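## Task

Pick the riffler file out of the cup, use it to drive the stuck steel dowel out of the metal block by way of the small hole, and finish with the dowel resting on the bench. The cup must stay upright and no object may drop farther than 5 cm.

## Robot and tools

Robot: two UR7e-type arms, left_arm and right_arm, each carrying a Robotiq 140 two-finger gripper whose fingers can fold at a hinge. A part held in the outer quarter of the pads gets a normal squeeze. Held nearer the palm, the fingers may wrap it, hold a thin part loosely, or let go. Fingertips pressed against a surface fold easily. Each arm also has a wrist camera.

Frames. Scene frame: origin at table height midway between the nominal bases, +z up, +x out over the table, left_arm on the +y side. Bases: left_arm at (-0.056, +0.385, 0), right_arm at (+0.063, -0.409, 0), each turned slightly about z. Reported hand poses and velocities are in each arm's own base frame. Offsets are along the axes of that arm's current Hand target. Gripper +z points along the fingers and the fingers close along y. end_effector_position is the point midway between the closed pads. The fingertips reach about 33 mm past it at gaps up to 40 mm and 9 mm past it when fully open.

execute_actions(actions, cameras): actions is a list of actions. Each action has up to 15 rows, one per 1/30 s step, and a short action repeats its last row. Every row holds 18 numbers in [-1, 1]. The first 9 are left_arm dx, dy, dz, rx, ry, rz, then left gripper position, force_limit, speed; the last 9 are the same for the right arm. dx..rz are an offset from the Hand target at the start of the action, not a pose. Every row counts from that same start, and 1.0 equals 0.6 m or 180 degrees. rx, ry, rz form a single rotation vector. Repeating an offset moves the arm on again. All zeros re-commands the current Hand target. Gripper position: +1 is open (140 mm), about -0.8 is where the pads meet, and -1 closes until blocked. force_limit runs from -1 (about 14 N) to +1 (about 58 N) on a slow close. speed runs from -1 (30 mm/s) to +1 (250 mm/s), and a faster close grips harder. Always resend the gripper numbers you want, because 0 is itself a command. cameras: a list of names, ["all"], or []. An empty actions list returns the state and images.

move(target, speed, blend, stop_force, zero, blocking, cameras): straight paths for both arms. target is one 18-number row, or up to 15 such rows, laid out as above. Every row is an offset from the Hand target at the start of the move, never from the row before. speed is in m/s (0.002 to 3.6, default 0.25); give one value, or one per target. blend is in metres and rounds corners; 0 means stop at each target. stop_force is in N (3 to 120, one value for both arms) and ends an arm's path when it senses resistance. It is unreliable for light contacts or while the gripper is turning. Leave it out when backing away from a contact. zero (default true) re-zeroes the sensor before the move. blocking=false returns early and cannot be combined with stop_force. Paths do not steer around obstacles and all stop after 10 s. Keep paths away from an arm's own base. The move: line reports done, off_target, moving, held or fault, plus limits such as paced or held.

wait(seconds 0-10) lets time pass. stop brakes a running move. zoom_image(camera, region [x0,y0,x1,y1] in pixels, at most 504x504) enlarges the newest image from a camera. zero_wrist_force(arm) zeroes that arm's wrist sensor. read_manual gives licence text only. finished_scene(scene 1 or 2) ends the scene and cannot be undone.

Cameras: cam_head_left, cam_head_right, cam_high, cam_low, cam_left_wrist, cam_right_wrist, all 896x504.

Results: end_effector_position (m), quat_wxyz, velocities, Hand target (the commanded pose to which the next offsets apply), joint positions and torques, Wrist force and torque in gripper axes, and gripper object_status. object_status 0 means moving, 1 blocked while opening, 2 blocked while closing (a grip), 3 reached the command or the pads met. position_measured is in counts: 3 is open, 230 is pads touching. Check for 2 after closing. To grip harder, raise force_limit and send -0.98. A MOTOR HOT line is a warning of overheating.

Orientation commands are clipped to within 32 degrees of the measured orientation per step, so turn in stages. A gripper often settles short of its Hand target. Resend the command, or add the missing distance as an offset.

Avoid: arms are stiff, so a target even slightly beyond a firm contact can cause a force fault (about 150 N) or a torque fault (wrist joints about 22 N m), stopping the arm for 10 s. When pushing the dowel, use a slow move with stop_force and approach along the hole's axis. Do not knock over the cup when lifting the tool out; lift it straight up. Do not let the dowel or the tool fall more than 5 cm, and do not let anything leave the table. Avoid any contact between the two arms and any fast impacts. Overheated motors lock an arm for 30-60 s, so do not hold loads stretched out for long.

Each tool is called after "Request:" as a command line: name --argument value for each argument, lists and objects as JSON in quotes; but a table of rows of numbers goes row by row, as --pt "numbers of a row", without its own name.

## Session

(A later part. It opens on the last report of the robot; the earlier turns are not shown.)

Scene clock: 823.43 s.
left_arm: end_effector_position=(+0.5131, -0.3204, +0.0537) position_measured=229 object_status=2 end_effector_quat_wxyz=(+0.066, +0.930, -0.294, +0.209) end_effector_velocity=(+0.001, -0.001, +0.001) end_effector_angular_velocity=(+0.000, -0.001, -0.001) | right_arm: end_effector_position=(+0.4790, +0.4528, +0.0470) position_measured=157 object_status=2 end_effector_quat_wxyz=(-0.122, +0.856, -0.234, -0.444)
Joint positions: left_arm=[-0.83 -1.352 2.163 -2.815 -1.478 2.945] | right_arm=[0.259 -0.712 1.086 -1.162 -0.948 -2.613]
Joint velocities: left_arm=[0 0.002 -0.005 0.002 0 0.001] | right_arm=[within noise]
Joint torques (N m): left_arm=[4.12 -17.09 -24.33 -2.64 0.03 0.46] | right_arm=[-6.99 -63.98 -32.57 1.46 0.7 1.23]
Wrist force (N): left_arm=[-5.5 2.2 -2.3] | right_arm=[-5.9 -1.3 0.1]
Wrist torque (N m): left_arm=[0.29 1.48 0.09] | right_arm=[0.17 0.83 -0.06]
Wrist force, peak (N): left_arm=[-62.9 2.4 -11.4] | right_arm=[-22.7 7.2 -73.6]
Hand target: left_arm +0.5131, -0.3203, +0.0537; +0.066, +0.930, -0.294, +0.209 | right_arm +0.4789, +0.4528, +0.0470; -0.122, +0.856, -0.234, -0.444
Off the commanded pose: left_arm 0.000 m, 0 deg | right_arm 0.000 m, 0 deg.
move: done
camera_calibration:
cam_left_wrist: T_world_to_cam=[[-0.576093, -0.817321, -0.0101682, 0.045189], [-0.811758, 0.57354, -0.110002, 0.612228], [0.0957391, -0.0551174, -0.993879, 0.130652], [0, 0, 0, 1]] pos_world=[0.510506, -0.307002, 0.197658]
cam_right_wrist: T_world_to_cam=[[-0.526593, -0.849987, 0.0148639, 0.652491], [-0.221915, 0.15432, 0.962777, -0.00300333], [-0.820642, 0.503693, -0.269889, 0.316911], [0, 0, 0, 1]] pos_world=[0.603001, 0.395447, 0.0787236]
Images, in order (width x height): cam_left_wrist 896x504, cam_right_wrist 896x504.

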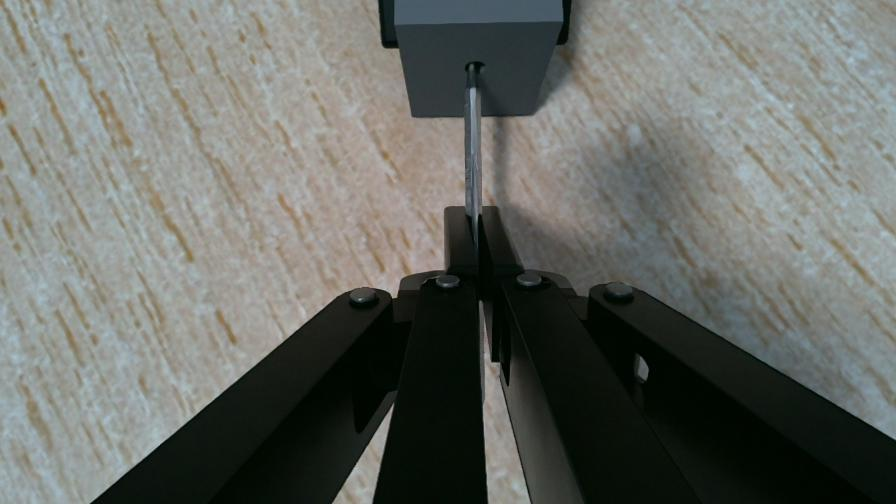

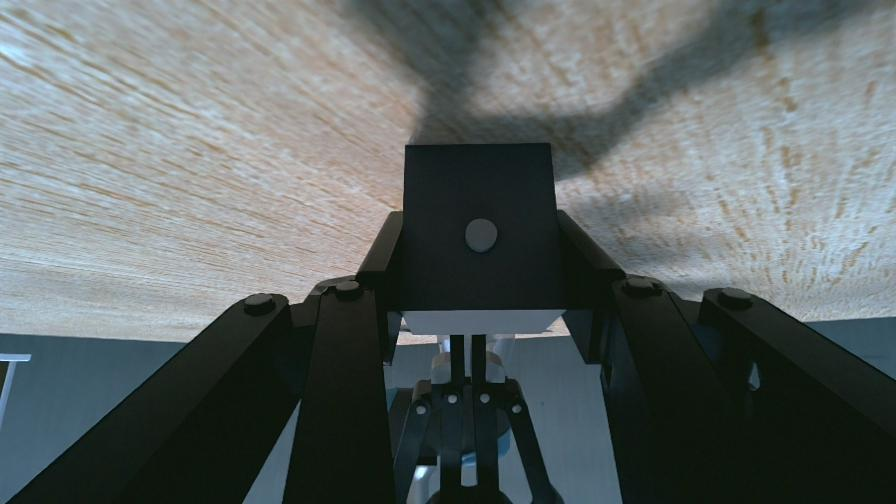

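Request:
zoom_image --camera "cam_left_wrist" --region '[440, 40, 510, 110]'

Request:
execute_actions --actions '[]' --cameras '["cam_low"]'

Request:
zoom_image --camera "cam_low" --region '[450, 220, 550, 290]'

Scaled by 7.200 from the camera's 896x504 image, which has a finer 1280x720 frame.

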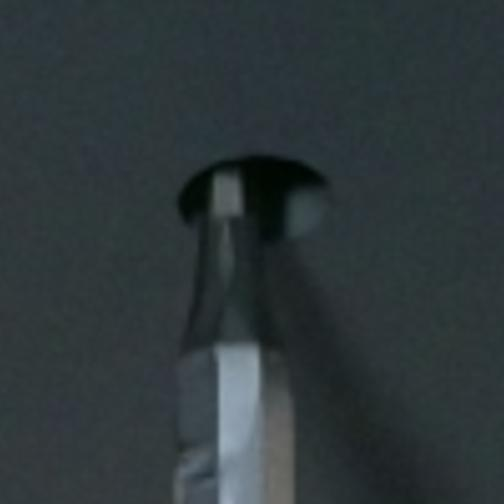

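Scene clock: 830.83 s.
left_arm: end_effector_position=(+0.5131, -0.3203, +0.0537) position_measured=229 object_status=2 end_effector_quat_wxyz=(+0.066, +0.930, -0.294, +0.209) | right_arm: end_effector_position=(+0.4789, +0.4528, +0.0470) position_measured=157 object_status=2 end_effector_quat_wxyz=(-0.122, +0.856, -0.234, -0.444)
Joint positions: left_arm=[-0.829 -1.352 2.163 -2.815 -1.478 2.945] | right_arm=[0.26 -0.712 1.086 -1.162 -0.948 -2.613]
Joint velocities: within noise
Joint torques (N m): left_arm=[9.02 -17.62 -25.19 -0.34 -1.4 1.13] | right_arm=[6.96 -61.46 -23.83 1.07 2.28 1.23]
Wrist force (N): left_arm=[-5.9 0.4 -2.9] | right_arm=[-5.6 -1.4 -0.3]
Wrist torque (N m): left_arm=[-0.09 1.57 0.08] | right_arm=[0.20 0.86 -0.06]
Wrist force, peak (N): left_arm=[-6.0 2.2 -2.5] | right_arm=[-6.2 -1.6 0.3]
Hand target: left_arm +0.5131, -0.3203, +0.0537; +0.066, +0.930, -0.294, +0.209 | right_arm +0.4789, +0.4528, +0.0470; -0.122, +0.856, -0.234, -0.444
Tool commands: left_gripper/position=-1.0 left_gripper/force_limit=+1.0 left_gripper/speed=+1.0 right_gripper/position=-1.0 right_gripper/force_limit=+1.0 right_gripper/speed=+0.5
Off the commanded pose: left_arm 0.000 m, 0 deg | right_arm 0.000 m, 0 deg.
Images, in order (width x height): cam_low 896x504.

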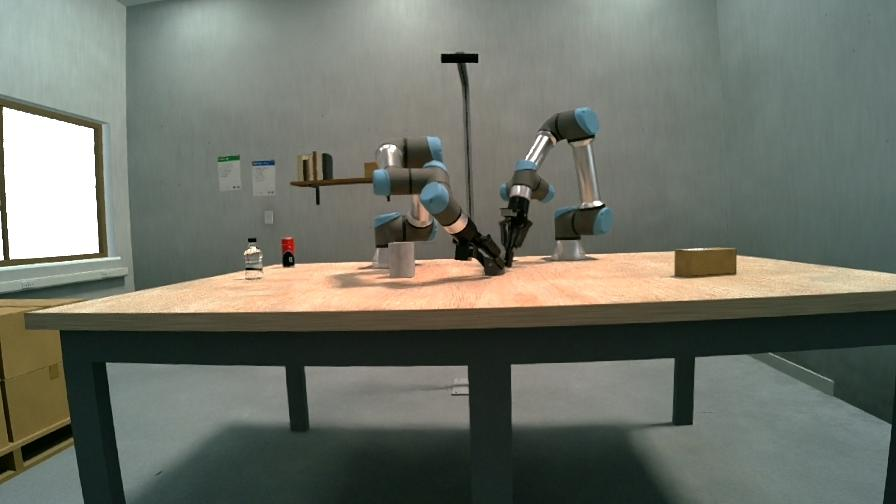

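Scaled by 5.040 from the camera's 896x504 image, which has a finer 1280x720 frame.

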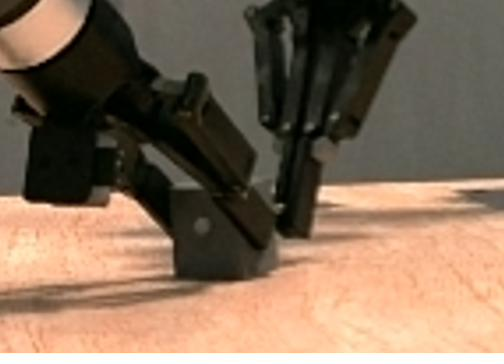

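Request:
move --target '[0.00356,0,-0.00753,0,0,0,-1,1,1,0,0,0,0,0,0,-1,1,0.5]' --speed 0.006 --stop_force 6

Request:
move --target '[-0.00570,0,0.01205,0,0,0,-1,1,1,0,0,0,0,0,0,-1,1,0.5]' --speed 0.008 --stop_force 6

Scene clock: 836.93 s.
left_arm: end_effector_position=(+0.5131, -0.3203, +0.0552) position_measured=229 object_status=2 end_effector_quat_wxyz=(+0.066, +0.930, -0.294, +0.209) | right_arm: end_effector_position=(+0.4789, +0.4528, +0.0470) position_measured=157 object_status=2 end_effector_quat_wxyz=(-0.122, +0.856, -0.234, -0.444)
Joint positions: left_arm=[-0.829 -1.355 2.162 -2.81 -1.478 2.945] | right_arm=[0.26 -0.712 1.086 -1.162 -0.948 -2.613]
Joint torques (N m): left_arm=[9.54 -21.28 -13.13 -6.65 -1.15 1.14] | right_arm=[3.13 -57.49 -17.78 -1.98 2.34 1.2]
Wrist force (N): left_arm=[-6.3 -0.1 4.0] | right_arm=[-8.2 -0.5 -0.1]
Wrist torque (N m): left_arm=[-0.10 1.03 0.06] | right_arm=[0.08 0.79 0.04]
Wrist force, peak (N): left_arm=[-7.5 -0.3 4.1] | right_arm=[-8.5 0.0 0.0]
Hand target: left_arm +0.5131, -0.3203, +0.0552; +0.066, +0.930, -0.294, +0.209 (not the last commanded pose) | right_arm +0.4789, +0.4528, +0.0470; -0.122, +0.856, -0.234, -0.444
Off the commanded pose: left_arm 0.003 m, 0 deg | right_arm 0.000 m, 0 deg.
move: contact (left_arm)

Scene clock: 838.17 s.
left_arm: end_effector_position=(+0.5131, -0.3203, +0.0539) position_measured=229 object_status=2 end_effector_quat_wxyz=(+0.066, +0.930, -0.294, +0.209) | right_arm: end_effector_position=(+0.4789, +0.4528, +0.0470) position_measured=157 object_status=2 end_effector_quat_wxyz=(-0.122, +0.856, -0.234, -0.444)
Joint positions: left_arm=[-0.829 -1.353 2.163 -2.814 -1.478 2.945] | right_arm=[0.26 -0.712 1.086 -1.162 -0.948 -2.613]
Joint torques (N m): left_arm=[9.97 -37.08 -26.39 -0.36 -1.23 0.99] | right_arm=[-0.97 -57.01 -17.64 -2.65 2.13 1.14]
Wrist force (N): left_arm=[-5.4 0.1 -2.6] | right_arm=[-6.0 -1.3 0.7]
Wrist torque (N m): left_arm=[-0.12 1.57 0.08] | right_arm=[0.17 0.79 -0.07]
Wrist force, peak (N): left_arm=[-6.4 -0.2 3.9] | right_arm=[-8.2 -0.3 -0.1]
Hand target: left_arm +0.5131, -0.3203, +0.0539; +0.066, +0.930, -0.294, +0.209 (not the last commanded pose) | right_arm +0.4789, +0.4528, +0.0470; -0.122, +0.856, -0.234, -0.444
Off the commanded pose: left_arm 0.007 m, 0 deg | right_arm 0.000 m, 0 deg.
move: contact (left_arm)

Request:
move --target '[-0.00427,0,0.00904,0,0,0,-1,1,1,0,0,0,0,0,0,-1,1,0.5]' --speed 0.008 --stop_force 6

Scene clock: 841.83 s.
left_arm: end_effector_position=(+0.5131, -0.3203, +0.0478) position_measured=229 object_status=2 end_effector_quat_wxyz=(+0.066, +0.930, -0.294, +0.209) | right_arm: end_effector_position=(+0.4789, +0.4528, +0.0470) position_measured=157 object_status=2 end_effector_quat_wxyz=(-0.122, +0.856, -0.234, -0.444)
Joint positions: left_arm=[-0.829 -1.34 2.169 -2.832 -1.478 2.945] | right_arm=[0.26 -0.712 1.086 -1.162 -0.948 -2.613]
Joint torques (N m): left_arm=[10.82 -32.68 -19.77 0.83 -1.15 1.06] | right_arm=[-8.3 -51.55 -17.42 -2.1 2.24 1.38]
Wrist force (N): left_arm=[-2.9 -0.2 -4.5] | right_arm=[-6.6 -1.3 1.4]
Wrist torque (N m): left_arm=[-0.11 1.73 0.05] | right_arm=[0.17 0.94 -0.11]
Wrist force, peak (N): left_arm=[-4.9 -0.2 -5.0] | right_arm=[-6.6 -1.1 1.8]
Hand target: left_arm +0.5131, -0.3203, +0.0479; +0.066, +0.930, -0.294, +0.209 | right_arm +0.4789, +0.4528, +0.0470; -0.122, +0.856, -0.234, -0.444
Off the commanded pose: left_arm 0.000 m, 0 deg | right_arm 0.000 m, 0 deg.
move: done

Request:
move --target '[-0.00285,0,0.00603,0,0,0,-1,1,1,0,0,0,0,0,0,-1,1,0.5]' --speed 0.006 --stop_force 6

Request:
zoom_image --camera "cam_low" --region '[450, 220, 550, 290]'

Request:
execute_actions --actions '[]' --cameras '["cam_left_wrist"]'

Request:
zoom_image --camera "cam_left_wrist" --region '[440, 40, 510, 110]'

Scene clock: 847.83 s.
left_arm: end_effector_position=(+0.5131, -0.3203, +0.0439) position_measured=229 object_status=2 end_effector_quat_wxyz=(+0.066, +0.930, -0.294, +0.209) | right_arm: end_effector_position=(+0.4789, +0.4528, +0.0470) position_measured=157 object_status=2 end_effector_quat_wxyz=(-0.122, +0.856, -0.234, -0.444)
Joint positions: left_arm=[-0.829 -1.332 2.172 -2.844 -1.478 2.945] | right_arm=[0.26 -0.712 1.086 -1.162 -0.948 -2.613]
Joint torques (N m): left_arm=[11.24 -31.11 -15.25 1.06 -1.22 1.1] | right_arm=[-7.6 -47.16 -19.91 -0.76 1.94 1.02]
Wrist force (N): left_arm=[-1.7 -0.3 -4.1] | right_arm=[-6.6 -1.0 1.8]
Wrist torque (N m): left_arm=[-0.12 1.74 0.04] | right_arm=[0.25 0.97 -0.10]
Wrist force, peak (N): left_arm=[-3.3 -0.3 -4.8] | right_arm=[-6.9 -1.3 1.4]
Hand target: left_arm +0.5131, -0.3203, +0.0439; +0.066, +0.930, -0.294, +0.209 | right_arm +0.4789, +0.4528, +0.0470; -0.122, +0.856, -0.234, -0.444
Off the commanded pose: left_arm 0.000 m, 0 deg | right_arm 0.000 m, 0 deg.
move: done

Scaled by 5.040 from the camera's 896x504 image, which has a finer 1280x720 frame.
This view is cut from an older image: the scene may have changed since it was taken.

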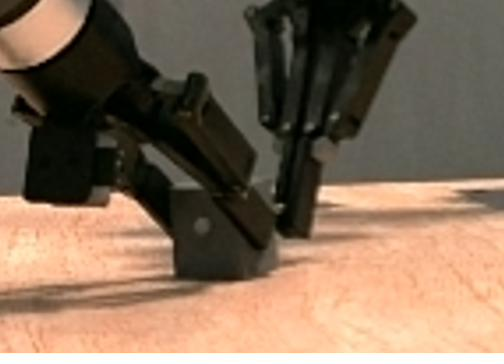

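Scene clock: 847.83 s.
left_arm: end_effector_position=(+0.5131, -0.3203, +0.0439) position_measured=229 object_status=2 end_effector_quat_wxyz=(+0.066, +0.930, -0.294, +0.209) | right_arm: end_effector_position=(+0.4789, +0.4528, +0.0470) position_measured=157 object_status=2 end_effector_quat_wxyz=(-0.122, +0.856, -0.234, -0.444)
Joint positions: left_arm=[-0.829 -1.332 2.172 -2.844 -1.478 2.945] | right_arm=[0.26 -0.712 1.086 -1.162 -0.948 -2.613]
Joint velocities: within noise
Joint torques (N m): left_arm=[11.24 -31.11 -15.25 1.06 -1.22 1.1] | right_arm=[-7.6 -47.16 -19.91 -0.76 1.94 1.02]
Wrist force (N): left_arm=[-1.7 -0.3 -4.1] | right_arm=[-6.6 -1.0 1.8]
Wrist torque (N m): left_arm=[-0.12 1.74 0.04] | right_arm=[0.25 0.97 -0.10]
Wrist force, peak (N): left_arm=[-1.7 -0.3 -4.1] | right_arm=[-6.6 -1.0 1.8]
Hand target: left_arm +0.5131, -0.3203, +0.0439; +0.066, +0.930, -0.294, +0.209 | right_arm +0.4789, +0.4528, +0.0470; -0.122, +0.856, -0.234, -0.444
Tool commands: left_gripper/position=-1.0 left_gripper/force_limit=+1.0 left_gripper/speed=+1.0 right_gripper/position=-1.0 right_gripper/force_limit=+1.0 right_gripper/speed=+0.5
Off the commanded pose: left_arm 0.000 m, 0 deg | right_arm 0.000 m, 0 deg.
camera_calibration:
cam_left_wrist: T_world_to_cam=[[-0.576043, -0.817355, -0.0102099, 0.0451432], [-0.811817, 0.57351, -0.109727, 0.611062], [0.0955413, -0.0549189, -0.993909, 0.121085], [0, 0, 0, 1]] pos_world=[0.510506, -0.306902, 0.187858]
Images, in order (width x height): cam_left_wrist 896x504.

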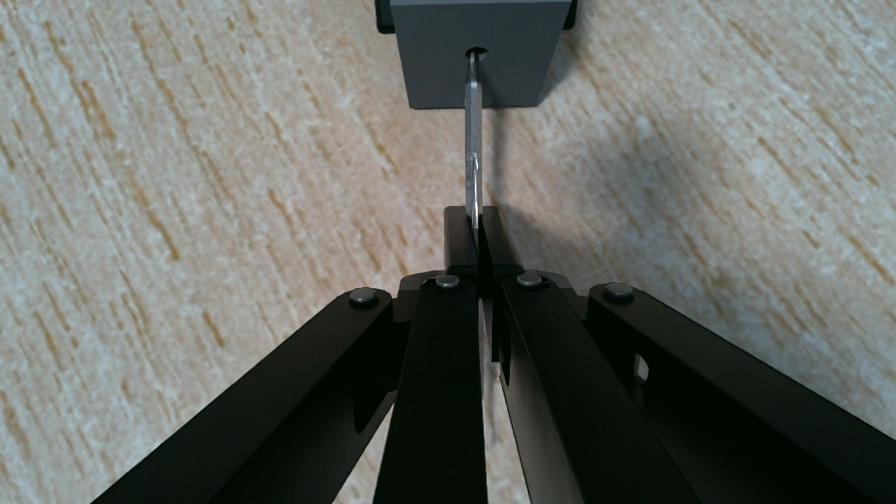

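Scaled by 7.200 from the camera's 896x504 image, which has a finer 1280x720 frame.

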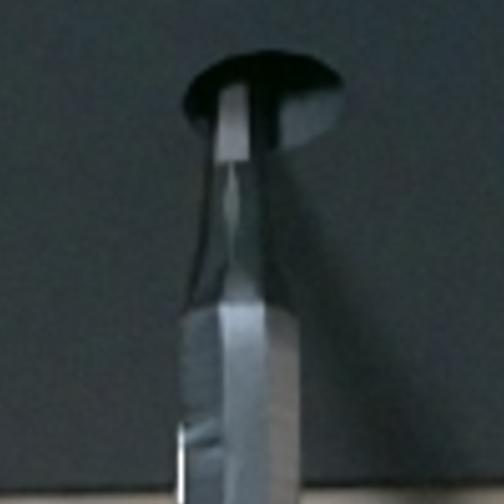

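Request:
execute_actions --actions '[[[0,0,0,0,0,0,-0.5,-1,-1,0,0,0,0,0,0,-1,1,0.5]],[[0,0,0,0,0,0,-0.5,-1,-1,0,0,0,0,0,0,-1,1,0.5]]]' --cameras '["cam_left_wrist"]'

Request:
zoom_image --camera "cam_left_wrist" --region '[380, 20, 580, 460]'

Scene clock: 897.07 s.
left_arm: end_effector_position=(+0.5131, -0.3203, +0.0439) position_measured=192 object_status=3 end_effector_quat_wxyz=(+0.066, +0.930, -0.294, +0.209) | right_arm: end_effector_position=(+0.4789, +0.4528, +0.0470) position_measured=157 object_status=2 end_effector_quat_wxyz=(-0.122, +0.856, -0.234, -0.444)
Joint positions: left_arm=[-0.829 -1.332 2.172 -2.844 -1.478 2.945] | right_arm=[0.26 -0.712 1.086 -1.162 -0.948 -2.613]
Joint torques (N m): left_arm=[10.55 -32.22 -21.76 -6.3 -1.34 1.16] | right_arm=[-7.36 -46.92 -19.57 0.84 1.83 1]
Wrist force (N): left_arm=[-6.2 -0.5 0.2] | right_arm=[-7.7 -0.9 -0.8]
Wrist torque (N m): left_arm=[-0.08 1.29 0.03] | right_arm=[0.18 0.95 -0.06]
Wrist force, peak (N): left_arm=[-6.4 -0.5 -0.1] | right_arm=[-7.7 -1.1 -1.9]
Hand target: left_arm +0.5131, -0.3203, +0.0439; +0.066, +0.930, -0.294, +0.209 | right_arm +0.4789, +0.4528, +0.0470; -0.122, +0.856, -0.234, -0.444
Off the commanded pose: left_arm 0.000 m, 0 deg | right_arm 0.000 m, 0 deg.
Step readings (end_effector_position of left_arm | right_arm):
0: (+0.5131, -0.3203, +0.0439) | (+0.4789, +0.4528, +0.0470)
1: (+0.5131, -0.3203, +0.0439) | (+0.4789, +0.4528, +0.0470)
2: (+0.5131, -0.3203, +0.0439) | (+0.4789, +0.4528, +0.0470)
4: (+0.5131, -0.3203, +0.0439) | (+0.4789, +0.4528, +0.0470)
8: (+0.5131, -0.3203, +0.0439) | (+0.4789, +0.4528, +0.0470)
15: (+0.5131, -0.3203, +0.0439) | (+0.4789, +0.4528, +0.0470)
16: (+0.5131, -0.3203, +0.0439) | (+0.4789, +0.4528, +0.0470)
17: (+0.5131, -0.3203, +0.0439) | (+0.4789, +0.4528, +0.0470)
19: (+0.5131, -0.3203, +0.0439) | (+0.4789, +0.4528, +0.0470)
23: (+0.5131, -0.3203, +0.0439) | (+0.4789, +0.4528, +0.0470)
30: (+0.5131, -0.3203, +0.0439) | (+0.4789, +0.4528, +0.0470)
camera_calibration:
cam_left_wrist: T_world_to_cam=[[-0.57605, -0.817351, -0.0101286, 0.045051], [-0.811812, 0.573506, -0.109784, 0.611126], [0.0955408, -0.0550185, -0.993904, 0.121048], [0, 0, 0, 1]] pos_world=[0.510506, -0.307002, 0.187858]
Images, in order (width x height): cam_left_wrist 896x504.

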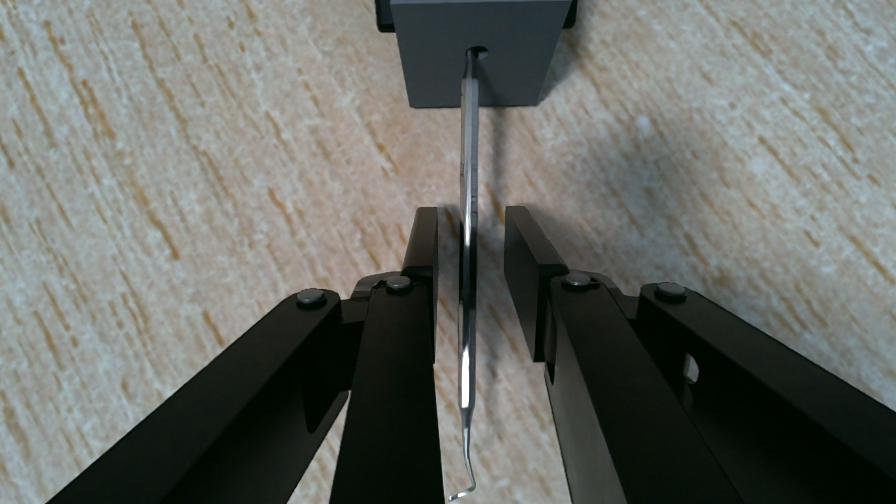

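Scaled by 1.145 from the camera's 896x504 image, which has a finer 1280x720 frame.

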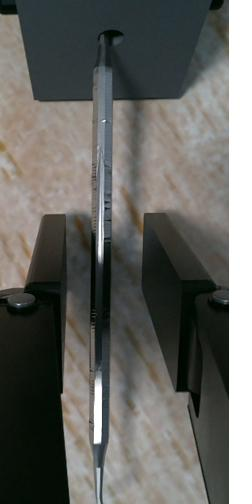

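Request:
move --target '[-0.02,-0.0015,0.0003,0,0.1667,0,-0.5,-1,-1,0,0,0,0,0,0,-1,1,0.5]' --speed 0.2 --cameras '["cam_left_wrist"]'

Request:
zoom_image --camera "cam_left_wrist" --region '[380, 40, 580, 300]'

Scene clock: 908.40 s.
left_arm: end_effector_position=(+0.5048, -0.3134, +0.0386) position_measured=192 object_status=3 end_effector_quat_wxyz=(+0.140, +0.844, -0.267, +0.443) end_effector_velocity=(+0.000, +0.000, +0.001) end_effector_angular_velocity=(-0.004, -0.003, +0.000) | right_arm: end_effector_position=(+0.4789, +0.4528, +0.0470) position_measured=157 object_status=2 end_effector_quat_wxyz=(-0.122, +0.856, -0.234, -0.444)
Joint positions: left_arm=[-0.917 -1.025 2.513 -4.002 -1.321 2.965] | right_arm=[0.26 -0.712 1.086 -1.162 -0.948 -2.613]
Joint velocities: left_arm=[0 0 0 -0.005 0 0.001] | right_arm=[within noise]
Joint torques (N m): left_arm=[11.62 -25.4 -12.16 -6.11 -0.94 -1] | right_arm=[-6.09 -47.14 -20.59 0.53 1.86 1.08]
Wrist force (N): left_arm=[-6.2 -0.6 0.1] | right_arm=[-7.5 -0.9 -1.0]
Wrist torque (N m): left_arm=[-0.21 1.23 0.10] | right_arm=[0.20 0.92 -0.05]
Wrist force, peak (N): left_arm=[-7.0 -0.6 0.0] | right_arm=[-7.8 -0.9 -1.2]
Hand target: left_arm +0.5049, -0.3134, +0.0386; +0.140, +0.844, -0.267, +0.443 | right_arm +0.4789, +0.4528, +0.0470; -0.122, +0.856, -0.234, -0.444
Off the commanded pose: left_arm 0.000 m, 0 deg | right_arm 0.000 m, 0 deg.
move: done
camera_calibration:
cam_left_wrist: T_world_to_cam=[[-0.571941, -0.820234, -0.00993526, 0.0428952], [-0.657724, 0.465795, -0.591974, 0.506877], [0.490186, -0.33204, -0.805895, -0.176333], [0, 0, 0, 1]] pos_world=[0.444354, -0.259466, 0.158378]
Images, in order (width x height): cam_left_wrist 896x504.

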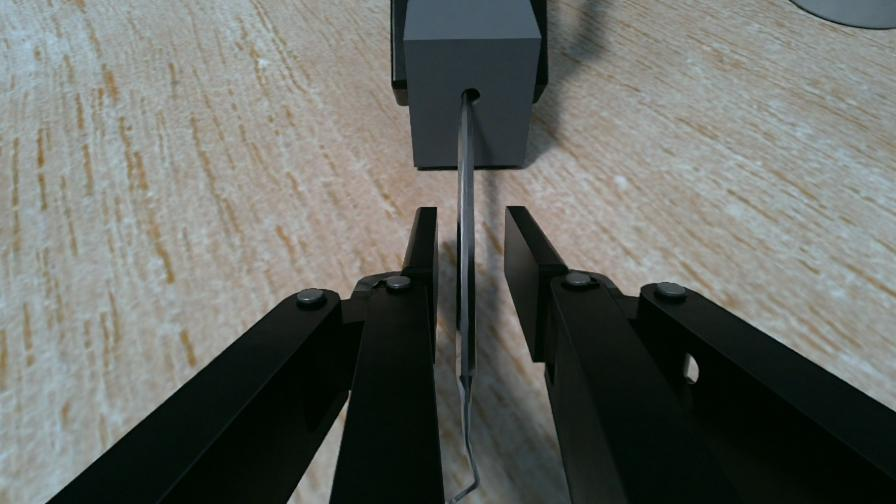

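Scaled by 1.938 from the camera's 896x504 image, which has a finer 1280x720 frame.

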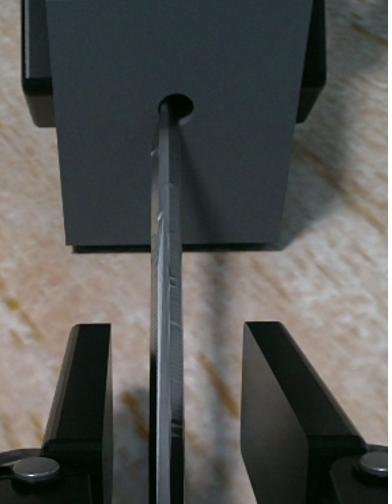

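Request:
execute_actions --actions '[[[0,-0.0028,0,0,0,0,-0.5,-1,-1,0,0,0,0,0,0,-1,1,0.5]],[[0,0,0,0,0,0,-1,1,1,0,0,0,0,0,0,-1,1,0.5]],[[0,0,0,0,0,0,-1,1,1,0,0,0,0,0,0,-1,1,0.5]]]' --cameras '["cam_left_wrist"]'

Request:
zoom_image --camera "cam_left_wrist" --region '[430, 70, 510, 150]'

Scene clock: 937.77 s.
left_arm: end_effector_position=(+0.5058, -0.3120, +0.0386) position_measured=229 object_status=2 end_effector_quat_wxyz=(+0.140, +0.844, -0.267, +0.443) | right_arm: end_effector_position=(+0.4789, +0.4528, +0.0470) position_measured=157 object_status=2 end_effector_quat_wxyz=(-0.122, +0.856, -0.234, -0.444)
Joint positions: left_arm=[-0.912 -1.024 2.512 -4.003 -1.325 2.968] | right_arm=[0.26 -0.712 1.086 -1.162 -0.948 -2.613]
Joint torques (N m): left_arm=[-3.63 -28.43 1.34 -1.54 1.7 -1.29] | right_arm=[-7.59 -48.26 -21.16 0.4 1.92 0.86]
Wrist force (N): left_arm=[-5.8 -0.6 -0.4] | right_arm=[-9.0 -0.3 -1.3]
Wrist torque (N m): left_arm=[-0.20 1.25 0.10] | right_arm=[0.12 0.89 -0.07]
Wrist force, peak (N): left_arm=[-6.2 -0.6 0.1] | right_arm=[-9.1 -0.5 -1.4]
Hand target: left_arm +0.5058, -0.3120, +0.0386; +0.140, +0.844, -0.267, +0.443 | right_arm +0.4789, +0.4528, +0.0470; -0.122, +0.856, -0.234, -0.444
Off the commanded pose: left_arm 0.000 m, 0 deg | right_arm 0.000 m, 0 deg.
Step readings (end_effector_position of left_arm | right_arm):
0: (+0.5048, -0.3134, +0.0386) | (+0.4789, +0.4528, +0.0470)
1: (+0.5049, -0.3133, +0.0386) | (+0.4789, +0.4528, +0.0470)
2: (+0.5052, -0.3129, +0.0386) | (+0.4789, +0.4528, +0.0470)
4: (+0.5058, -0.3121, +0.0386) | (+0.4789, +0.4528, +0.0470)
8: (+0.5059, -0.3119, +0.0386) | (+0.4789, +0.4528, +0.0470)
15: (+0.5059, -0.3120, +0.0386) | (+0.4789, +0.4528, +0.0470)
16: (+0.5059, -0.3120, +0.0386) | (+0.4789, +0.4528, +0.0470)
17: (+0.5059, -0.3120, +0.0386) | (+0.4789, +0.4528, +0.0470)
19: (+0.5058, -0.3120, +0.0386) | (+0.4789, +0.4528, +0.0470)
23: (+0.5058, -0.3121, +0.0386) | (+0.4789, +0.4528, +0.0470)
30: (+0.5058, -0.3120, +0.0386) | (+0.4789, +0.4528, +0.0470)
31: (+0.5058, -0.3120, +0.0386) | (+0.4789, +0.4528, +0.0470)
32: (+0.5058, -0.3120, +0.0386) | (+0.4789, +0.4528, +0.0470)
34: (+0.5058, -0.3120, +0.0386) | (+0.4789, +0.4528, +0.0470)
38: (+0.5058, -0.3120, +0.0386) | (+0.4789, +0.4528, +0.0470)
45: (+0.5058, -0.3120, +0.0386) | (+0.4789, +0.4528, +0.0470)
camera_calibration:
cam_left_wrist: T_world_to_cam=[[-0.571831, -0.820312, -0.00987831, 0.0445372], [-0.65769, 0.4656, -0.592166, 0.506847], [0.49036, -0.332122, -0.805755, -0.176479], [0, 0, 0, 1]] pos_world=[0.445354, -0.258066, 0.158378]
Images, in order (width x height): cam_left_wrist 896x504.

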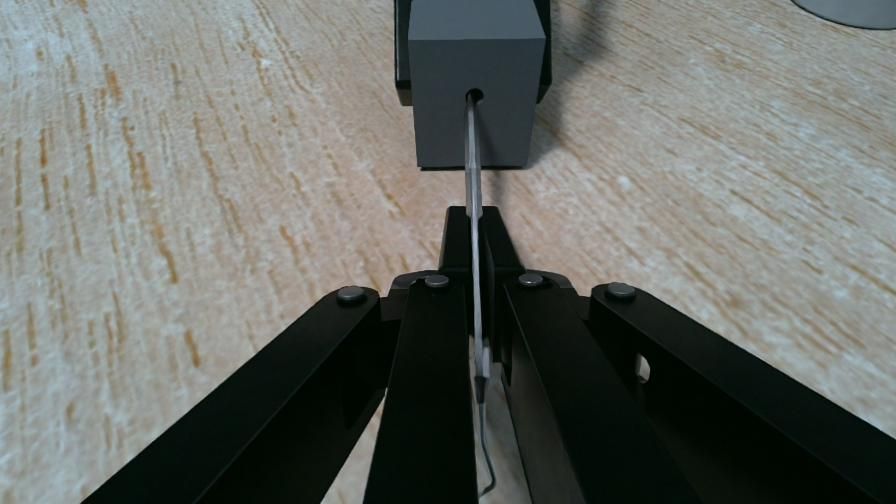

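Scaled by 6.300 from the camera's 896x504 image, which has a finer 1280x720 frame.

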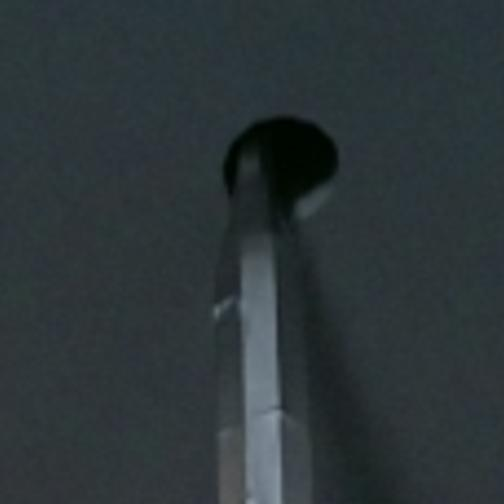

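Request:
move --target '[0.02312,0.0025,-0.01257,0,-0.0556,0,-1,1,1,0,0,0,0,0,0,-1,1,0.5]' --speed 0.06 --cameras '["cam_left_wrist"]'

Request:
zoom_image --camera "cam_left_wrist" --region '[430, 50, 510, 130]'

Scene clock: 951.57 s.
left_arm: end_effector_position=(+0.5064, -0.3142, +0.0544) position_measured=229 object_status=2 end_effector_quat_wxyz=(+0.116, +0.880, -0.278, +0.368) | right_arm: end_effector_position=(+0.4789, +0.4528, +0.0470) position_measured=157 object_status=2 end_effector_quat_wxyz=(-0.122, +0.856, -0.234, -0.444)
Joint positions: left_arm=[-0.885 -1.257 2.441 -3.527 -1.377 2.947] | right_arm=[0.26 -0.712 1.086 -1.162 -0.948 -2.613]
Joint torques (N m): left_arm=[-6.78 -18.88 -7.53 -5.03 1.28 0.52] | right_arm=[-6.09 -47.38 -21.55 0.51 2.05 0.69]
Wrist force (N): left_arm=[-11.2 -0.9 -4.7] | right_arm=[-6.7 -0.3 -6.6]
Wrist torque (N m): left_arm=[-0.12 1.64 0.11] | right_arm=[0.20 0.46 -0.11]
Wrist force, peak (N): left_arm=[-12.0 -1.0 -5.7] | right_arm=[-6.8 -0.3 -7.1]
Hand target: left_arm +0.5063, -0.3142, +0.0543; +0.116, +0.880, -0.278, +0.368 | right_arm +0.4789, +0.4528, +0.0470; -0.122, +0.856, -0.234, -0.444
Off the commanded pose: left_arm 0.000 m, 0 deg | right_arm 0.000 m, 0 deg.
move: done
camera_calibration:
cam_left_wrist: T_world_to_cam=[[-0.573081, -0.819436, -0.0101428, 0.0441765], [-0.731976, 0.517402, -0.44329, 0.563388], [0.368496, -0.246617, -0.896321, -0.0712737], [0, 0, 0, 1]] pos_world=[0.463968, -0.272875, 0.186308]
Images, in order (width x height): cam_left_wrist 896x504.

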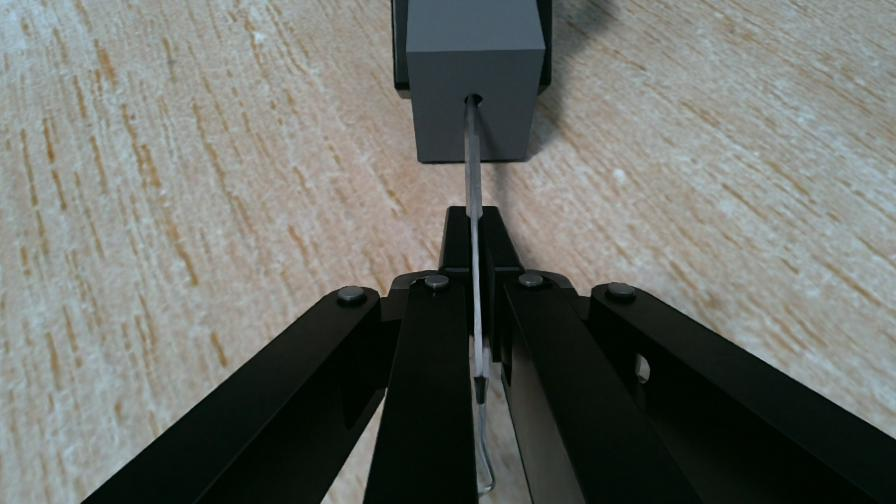

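Scaled by 6.300 from the camera's 896x504 image, which has a finer 1280x720 frame.

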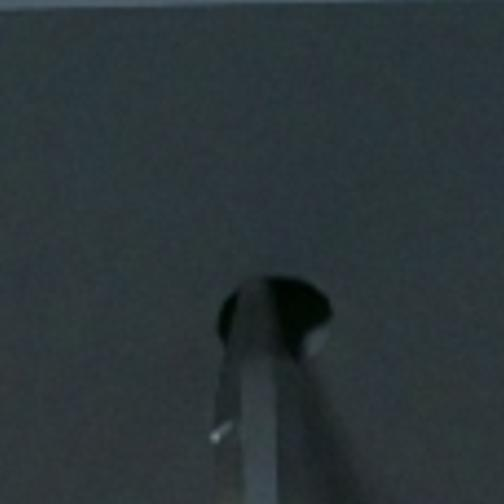

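Request:
move --target '[-0.003515,0.002,-0.003555,0,0,0,-1,1,1,0,0,0,0,0,0,-1,1,0.5]' --speed 0.02

Request:
move --target '[0.00474,0,-0.00469,0,0,0,-1,1,1,0,0,0,0,0,0,-1,1,0.5]' --speed 0.008 --stop_force 5

Request:
move --target '[-0.00948,0,0.00938,0,0,0,-1,1,1,0,0,0,0,0,0,-1,1,0.5]' --speed 0.008 --stop_force 9

Scene clock: 956.93 s.
left_arm: end_effector_position=(+0.5032, -0.3135, +0.0544) position_measured=229 object_status=2 end_effector_quat_wxyz=(+0.116, +0.880, -0.278, +0.368) | right_arm: end_effector_position=(+0.4788, +0.4529, +0.0470) position_measured=157 object_status=2 end_effector_quat_wxyz=(-0.122, +0.856, -0.234, -0.444)
Joint positions: left_arm=[-0.891 -1.261 2.449 -3.531 -1.373 2.943] | right_arm=[0.26 -0.712 1.086 -1.162 -0.948 -2.613]
Joint torques (N m): left_arm=[-6.89 -31.23 1.09 -2.07 -2.05 -0.61] | right_arm=[-22.35 -47.39 -24.39 -8.25 0.07 0.74]
Wrist force (N): left_arm=[14.4 -5.6 31.9] | right_arm=[-29.9 5.7 27.0]
Wrist torque (N m): left_arm=[0.25 0.98 -0.25] | right_arm=[-0.04 0.02 0.12]
Wrist force, peak (N): left_arm=[14.8 -5.4 32.0] | right_arm=[-30.1 5.9 26.9]
Hand target: left_arm +0.5032, -0.3135, +0.0543; +0.116, +0.880, -0.278, +0.368 | right_arm +0.4789, +0.4528, +0.0470; -0.122, +0.856, -0.234, -0.444
Off the commanded pose: left_arm 0.000 m, 0 deg | right_arm 0.000 m, 0 deg.
move: done

Scene clock: 958.10 s.
left_arm: end_effector_position=(+0.5031, -0.3135, +0.0550) position_measured=229 object_status=2 end_effector_quat_wxyz=(+0.116, +0.880, -0.278, +0.368) | right_arm: end_effector_position=(+0.4789, +0.4529, +0.0470) position_measured=157 object_status=2 end_effector_quat_wxyz=(-0.122, +0.856, -0.234, -0.444)
Joint positions: left_arm=[-0.891 -1.264 2.449 -3.528 -1.373 2.943] | right_arm=[0.26 -0.712 1.086 -1.162 -0.948 -2.613]
Joint torques (N m): left_arm=[-4.26 -19.18 7.05 -4.24 -1.42 -0.7] | right_arm=[-35.63 -49.81 -23.98 -14.87 -5.65 0.57]
Wrist force (N): left_arm=[14.7 -4.6 38.9] | right_arm=[-37.2 5.1 28.4]
Wrist torque (N m): left_arm=[0.25 0.63 -0.20] | right_arm=[-0.03 -0.13 0.12]
Wrist force, peak (N): left_arm=[14.8 -4.7 39.0] | right_arm=[-37.3 5.1 28.6]
Hand target: left_arm +0.5031, -0.3134, +0.0550; +0.116, +0.880, -0.278, +0.368 (not the last commanded pose) | right_arm +0.4789, +0.4528, +0.0470; -0.122, +0.856, -0.234, -0.444
Off the commanded pose: left_arm 0.003 m, 0 deg | right_arm 0.000 m, 0 deg.
move: contact (left_arm)

Scene clock: 959.40 s.
left_arm: end_effector_position=(+0.5032, -0.3135, +0.0535) position_measured=229 object_status=2 end_effector_quat_wxyz=(+0.116, +0.880, -0.278, +0.368) | right_arm: end_effector_position=(+0.4789, +0.4528, +0.0470) position_measured=157 object_status=2 end_effector_quat_wxyz=(-0.122, +0.856, -0.234, -0.444)
Joint positions: left_arm=[-0.891 -1.258 2.45 -3.534 -1.373 2.943] | right_arm=[0.26 -0.712 1.086 -1.162 -0.948 -2.613]
Joint torques (N m): left_arm=[-4.45 -36.23 -5.34 1.39 -1.55 -0.9] | right_arm=[-17.13 -54.16 -23.33 -5.96 1.05 0.55]
Wrist force (N): left_arm=[16.5 -4.9 29.1] | right_arm=[-26.7 5.4 28.4]
Wrist torque (N m): left_arm=[0.29 1.14 -0.22] | right_arm=[-0.01 0.13 0.12]
Wrist force, peak (N): left_arm=[14.9 -4.8 39.0] | right_arm=[-37.3 5.3 28.6]
Hand target: left_arm +0.5032, -0.3135, +0.0535; +0.116, +0.880, -0.278, +0.368 (not the last commanded pose) | right_arm +0.4789, +0.4528, +0.0470; -0.122, +0.856, -0.234, -0.444
Off the commanded pose: left_arm 0.006 m, 0 deg | right_arm 0.000 m, 0 deg.
move: contact (left_arm)

Request:
move --target '[0.003515,0,0.003555,0,0,0,-1,1,1,0,0,0,0,0,0,-1,1,0.5]' --speed 0.03 --cameras '["cam_left_wrist", "cam_right_wrist"]'

Request:
zoom_image --camera "cam_left_wrist" --region '[430, 50, 510, 130]'

Request:
zoom_image --camera "cam_right_wrist" --region '[440, 195, 520, 275]'

Scene clock: 966.47 s.
left_arm: end_effector_position=(+0.5056, -0.3152, +0.0534) position_measured=229 object_status=2 end_effector_quat_wxyz=(+0.116, +0.880, -0.278, +0.368) | right_arm: end_effector_position=(+0.4790, +0.4528, +0.0471) position_measured=157 object_status=2 end_effector_quat_wxyz=(-0.122, +0.856, -0.234, -0.444)
Joint positions: left_arm=[-0.889 -1.254 2.441 -3.53 -1.375 2.945] | right_arm=[0.259 -0.712 1.086 -1.162 -0.948 -2.613]
Joint torques (N m): left_arm=[5.23 -25.65 -24.49 -5.03 -0.98 1.01] | right_arm=[10.52 -52.02 -25.49 1.19 1.15 0.68]
Wrist force (N): left_arm=[-23.2 -2.0 -13.7] | right_arm=[-6.2 0.9 -20.9]
Wrist torque (N m): left_arm=[0.14 2.05 -0.06] | right_arm=[0.30 -0.04 -0.12]
Wrist force, peak (N): left_arm=[16.5 -5.4 29.3] | right_arm=[-27.0 5.2 28.2]
Hand target: left_arm +0.5056, -0.3152, +0.0535; +0.116, +0.880, -0.278, +0.368 | right_arm +0.4789, +0.4528, +0.0470; -0.122, +0.856, -0.234, -0.444
Off the commanded pose: left_arm 0.000 m, 0 deg | right_arm 0.000 m, 0 deg.
move: done
camera_calibration:
cam_left_wrist: T_world_to_cam=[[-0.573216, -0.819339, -0.010369, 0.0430195], [-0.731976, 0.517702, -0.44294, 0.562894], [0.368286, -0.24631, -0.896491, -0.071909], [0, 0, 0, 1]] pos_world=[0.463168, -0.273875, 0.185308]
cam_right_wrist: T_world_to_cam=[[-0.526789, -0.849869, 0.0146563, 0.652631], [-0.222078, 0.154257, 0.962749, -0.00295296], [-0.820472, 0.503911, -0.269999, 0.316841], [0, 0, 0, 1]] pos_world=[0.603102, 0.395447, 0.0788244]
Images, in order (width x height): cam_left_wrist 896x504, cam_right_wrist 896x504.

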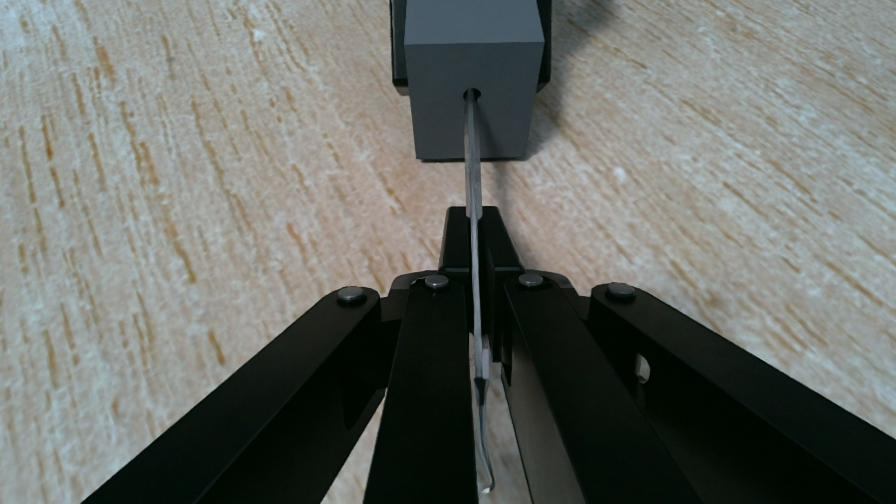

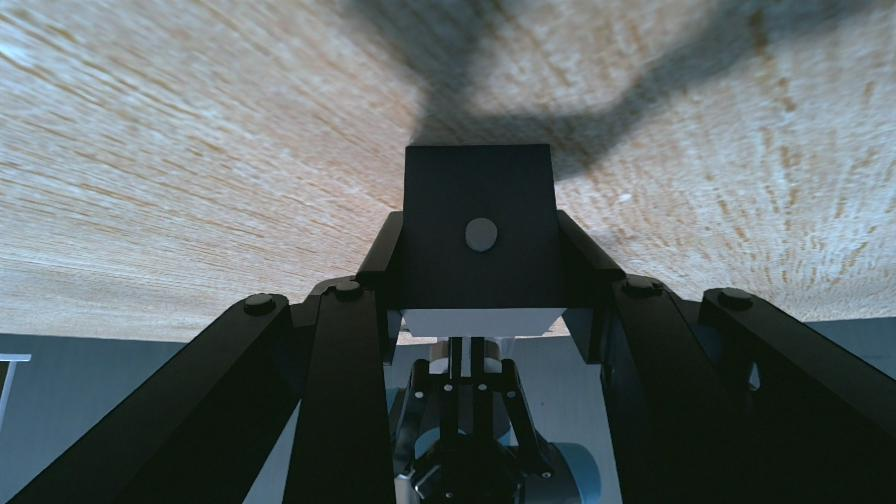

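Scaled by 6.300 from the camera's 896x504 image, which has a finer 1280x720 frame.

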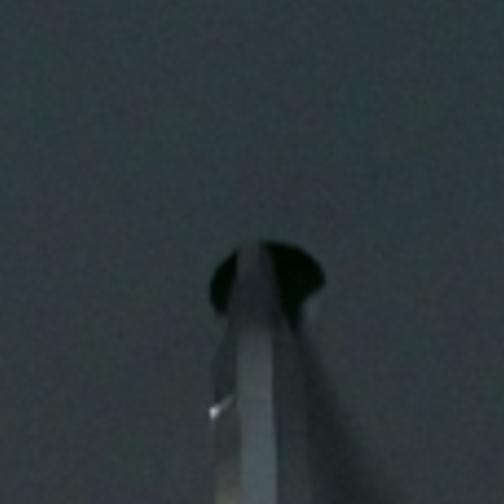

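Scaled by 6.300 from the camera's 896x504 image, which has a finer 1280x720 frame.

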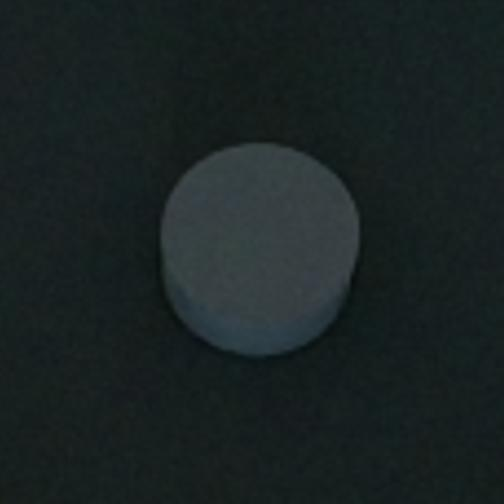

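Request:
move --target '[-0.00937,0,-0.00948,0,0,0,-1,1,1,0,0,0,0,0,0,-1,1,0.5]' --speed 0.03 --cameras '["cam_left_wrist"]'

Request:
zoom_image --camera "cam_left_wrist" --region '[430, 50, 510, 130]'

Scene clock: 970.97 s.
left_arm: end_effector_position=(+0.4990, -0.3106, +0.0535) position_measured=229 object_status=2 end_effector_quat_wxyz=(+0.116, +0.880, -0.278, +0.368) | right_arm: end_effector_position=(+0.4789, +0.4529, +0.0470) position_measured=157 object_status=2 end_effector_quat_wxyz=(-0.122, +0.856, -0.234, -0.444)
Joint positions: left_arm=[-0.895 -1.266 2.464 -3.54 -1.37 2.94] | right_arm=[0.26 -0.711 1.086 -1.162 -0.948 -2.613]
Joint torques (N m): left_arm=[-2.43 -19.52 -15.02 -1.95 0.41 -0.49] | right_arm=[-13.52 -66.11 -23.13 -0.07 -0.58 0.6]
Wrist force (N): left_arm=[-0.6 0.0 3.7] | right_arm=[-8.0 -0.3 7.2]
Wrist torque (N m): left_arm=[-0.16 1.38 0.20] | right_arm=[0.06 0.73 0.05]
Wrist force, peak (N): left_arm=[12.1 -4.8 27.6] | right_arm=[-26.6 4.7 24.1]
Hand target: left_arm +0.4991, -0.3106, +0.0535; +0.116, +0.880, -0.278, +0.368 | right_arm +0.4789, +0.4528, +0.0470; -0.122, +0.856, -0.234, -0.444
Off the commanded pose: left_arm 0.000 m, 0 deg | right_arm 0.000 m, 0 deg.
move: done
camera_calibration:
cam_left_wrist: T_world_to_cam=[[-0.573242, -0.819322, -0.0102401, 0.042999], [-0.731849, 0.517582, -0.44329, 0.5557], [0.368497, -0.246618, -0.89632, -0.0684669], [0, 0, 0, 1]] pos_world=[0.456568, -0.269275, 0.185408]
Images, in order (width x height): cam_left_wrist 896x504.

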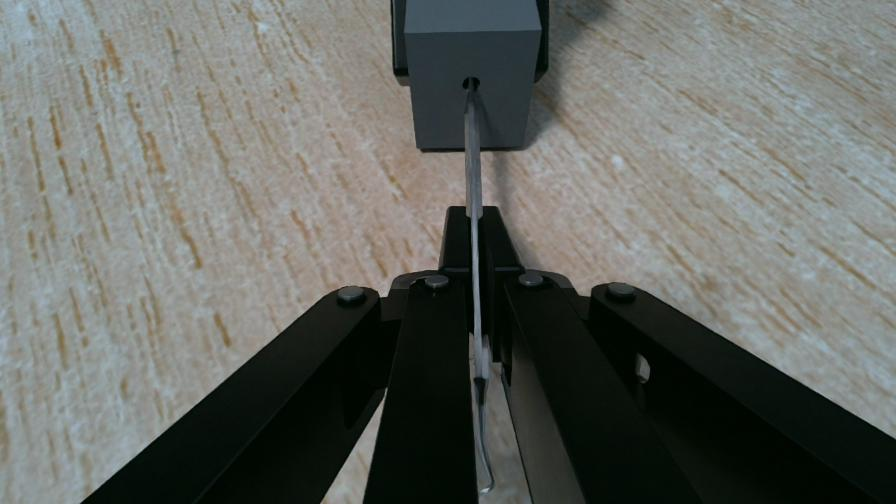

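Scaled by 6.300 from the camera's 896x504 image, which has a finer 1280x720 frame.

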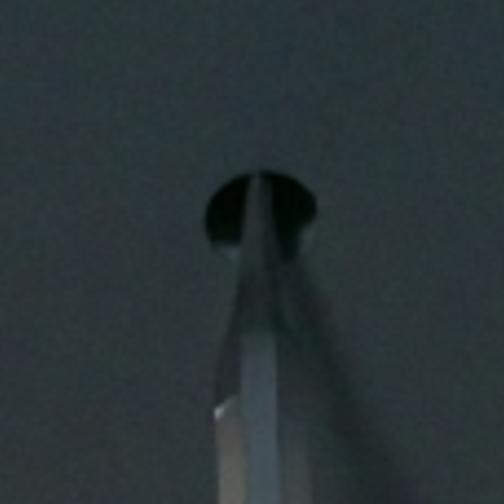

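Request:
zoom_image --camera "cam_left_wrist" --region '[452, 66, 492, 106]'

Scaled by 12.600 from the camera's 896x504 image, which has a finer 1280x720 frame.

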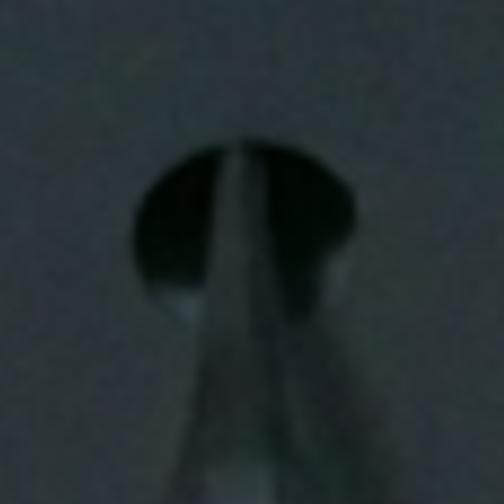

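Request:
move --target '[0.00711,0,-0.00703,0,0,0,-1,1,1,0,0,0,0,0,0,-1,1,0.5]' --speed 0.008 --stop_force 6

Request:
move --target '[-0.00948,0,0.00938,0,0,0,-1,1,1,0,0,0,0,0,0,-1,1,0.5]' --speed 0.008 --stop_force 9

Request:
move --target '[-0.00948,0,0.00938,0,0,0,-1,1,1,0,0,0,0,0,0,-1,1,0.5]' --speed 0.008 --stop_force 6

Scene clock: 978.67 s.
left_arm: end_effector_position=(+0.4990, -0.3106, +0.0546) position_measured=229 object_status=2 end_effector_quat_wxyz=(+0.116, +0.880, -0.278, +0.368) | right_arm: end_effector_position=(+0.4789, +0.4529, +0.0470) position_measured=157 object_status=2 end_effector_quat_wxyz=(-0.122, +0.856, -0.234, -0.444)
Joint positions: left_arm=[-0.895 -1.27 2.463 -3.535 -1.37 2.94] | right_arm=[0.26 -0.712 1.086 -1.162 -0.948 -2.613]
Joint torques (N m): left_arm=[7.42 -18.54 -3.79 -6.89 -1.22 0.99] | right_arm=[-3.33 -62.73 -22.83 -5.06 -2.14 0.6]
Wrist force (N): left_arm=[-3.6 -0.4 9.7] | right_arm=[-12.4 0.0 7.7]
Wrist torque (N m): left_arm=[-0.15 0.90 0.18] | right_arm=[-0.13 1.03 0.14]
Wrist force, peak (N): left_arm=[-3.7 -1.3 11.2] | right_arm=[-14.6 0.9 9.3]
Hand target: left_arm +0.4990, -0.3106, +0.0545; +0.116, +0.880, -0.278, +0.368 (not the last commanded pose) | right_arm +0.4789, +0.4528, +0.0470; -0.122, +0.856, -0.234, -0.444
Off the commanded pose: left_arm 0.005 m, 0 deg | right_arm 0.000 m, 0 deg.
move: contact (left_arm)

Scene clock: 979.97 s.
left_arm: end_effector_position=(+0.4991, -0.3106, +0.0530) position_measured=229 object_status=2 end_effector_quat_wxyz=(+0.116, +0.880, -0.278, +0.368) | right_arm: end_effector_position=(+0.4789, +0.4529, +0.0470) position_measured=157 object_status=2 end_effector_quat_wxyz=(-0.122, +0.856, -0.234, -0.444)
Joint positions: left_arm=[-0.895 -1.265 2.464 -3.541 -1.37 2.94] | right_arm=[0.26 -0.712 1.086 -1.162 -0.948 -2.613]
Joint torques (N m): left_arm=[7.36 -34.67 -16.71 -0.04 -1.18 0.91] | right_arm=[-12.61 -56.03 -23.54 0.05 -2.14 0.47]
Wrist force (N): left_arm=[-0.9 -0.6 1.9] | right_arm=[-10.9 -0.7 5.6]
Wrist torque (N m): left_arm=[-0.23 1.51 0.18] | right_arm=[-0.01 1.23 -0.03]
Wrist force, peak (N): left_arm=[-3.6 -0.5 9.6] | right_arm=[-12.4 0.1 8.1]
Hand target: left_arm +0.4991, -0.3106, +0.0531; +0.116, +0.880, -0.278, +0.368 (not the last commanded pose) | right_arm +0.4789, +0.4528, +0.0470; -0.122, +0.856, -0.234, -0.444
Off the commanded pose: left_arm 0.007 m, 0 deg | right_arm 0.000 m, 0 deg.
move: contact (left_arm)

Scene clock: 981.60 s.
left_arm: end_effector_position=(+0.4991, -0.3106, +0.0450) position_measured=229 object_status=2 end_effector_quat_wxyz=(+0.116, +0.880, -0.278, +0.368) | right_arm: end_effector_position=(+0.4789, +0.4528, +0.0470) position_measured=157 object_status=2 end_effector_quat_wxyz=(-0.122, +0.856, -0.234, -0.444)
Joint positions: left_arm=[-0.895 -1.236 2.467 -3.572 -1.37 2.94] | right_arm=[0.26 -0.712 1.086 -1.162 -0.948 -2.613]
Joint torques (N m): left_arm=[8.09 -34.73 -4.74 0.58 -1.03 1.13] | right_arm=[-8.69 -48.04 -22.47 0.3 -2.28 0.53]
Wrist force (N): left_arm=[-1.3 -1.0 -1.5] | right_arm=[-10.5 -1.1 4.2]
Wrist torque (N m): left_arm=[-0.14 1.59 0.13] | right_arm=[0.01 1.32 -0.12]
Wrist force, peak (N): left_arm=[-1.9 -0.8 -2.6] | right_arm=[-11.3 -0.7 5.6]
Hand target: left_arm +0.4991, -0.3106, +0.0451; +0.116, +0.880, -0.278, +0.368 | right_arm +0.4789, +0.4528, +0.0470; -0.122, +0.856, -0.234, -0.444
Off the commanded pose: left_arm 0.000 m, 0 deg | right_arm 0.000 m, 0 deg.
move: done

Request:
execute_actions --actions '[]' --cameras '["cam_left_wrist"]'

Request:
zoom_image --camera "cam_left_wrist" --region '[430, 50, 510, 130]'

Scene clock: 985.53 s.
left_arm: end_effector_position=(+0.4991, -0.3106, +0.0450) position_measured=229 object_status=2 end_effector_quat_wxyz=(+0.116, +0.880, -0.278, +0.368) | right_arm: end_effector_position=(+0.4789, +0.4528, +0.0470) position_measured=157 object_status=2 end_effector_quat_wxyz=(-0.122, +0.856, -0.234, -0.444)
Joint positions: left_arm=[-0.895 -1.236 2.467 -3.572 -1.37 2.94] | right_arm=[0.26 -0.712 1.086 -1.162 -0.948 -2.613]
Joint velocities: within noise
Joint torques (N m): left_arm=[7.73 -33.28 -15.78 -0.53 -0.9 1.07] | right_arm=[-1.34 -48.55 -23.52 0.29 -2.2 0.69]
Wrist force (N): left_arm=[-1.6 -1.4 -1.2] | right_arm=[-10.8 -1.1 4.1]
Wrist torque (N m): left_arm=[-0.21 1.60 0.14] | right_arm=[0.02 1.36 -0.12]
Wrist force, peak (N): left_arm=[-1.7 -1.3 -1.5] | right_arm=[-10.9 -1.2 4.3]
Hand target: left_arm +0.4991, -0.3106, +0.0451; +0.116, +0.880, -0.278, +0.368 | right_arm +0.4789, +0.4528, +0.0470; -0.122, +0.856, -0.234, -0.444
Tool commands: left_gripper/position=-1.0 left_gripper/force_limit=+1.0 left_gripper/speed=+1.0 right_gripper/position=-1.0 right_gripper/force_limit=+1.0 right_gripper/speed=+0.5
Off the commanded pose: left_arm 0.000 m, 0 deg | right_arm 0.000 m, 0 deg.
camera_calibration:
cam_left_wrist: T_world_to_cam=[[-0.573163, -0.819376, -0.0103107, 0.0429323], [-0.731962, 0.517592, -0.443092, 0.552069], [0.368395, -0.246417, -0.896417, -0.0759149], [0, 0, 0, 1]] pos_world=[0.456668, -0.269275, 0.177008]
Images, in order (width x height): cam_left_wrist 896x504.

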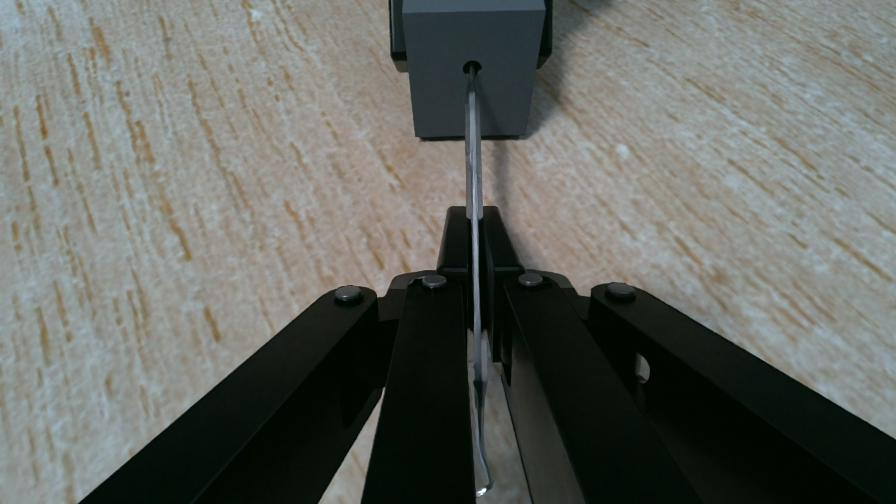

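Scaled by 6.300 from the camera's 896x504 image, which has a finer 1280x720 frame.

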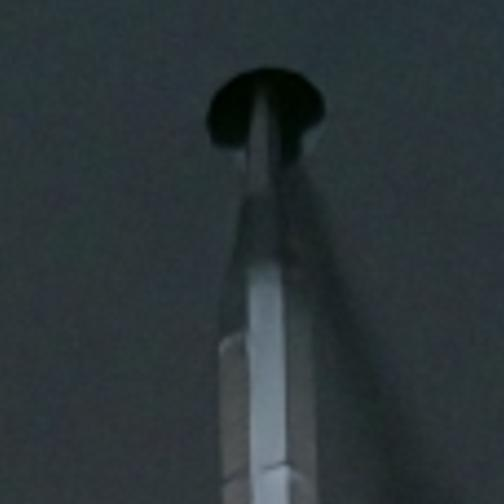

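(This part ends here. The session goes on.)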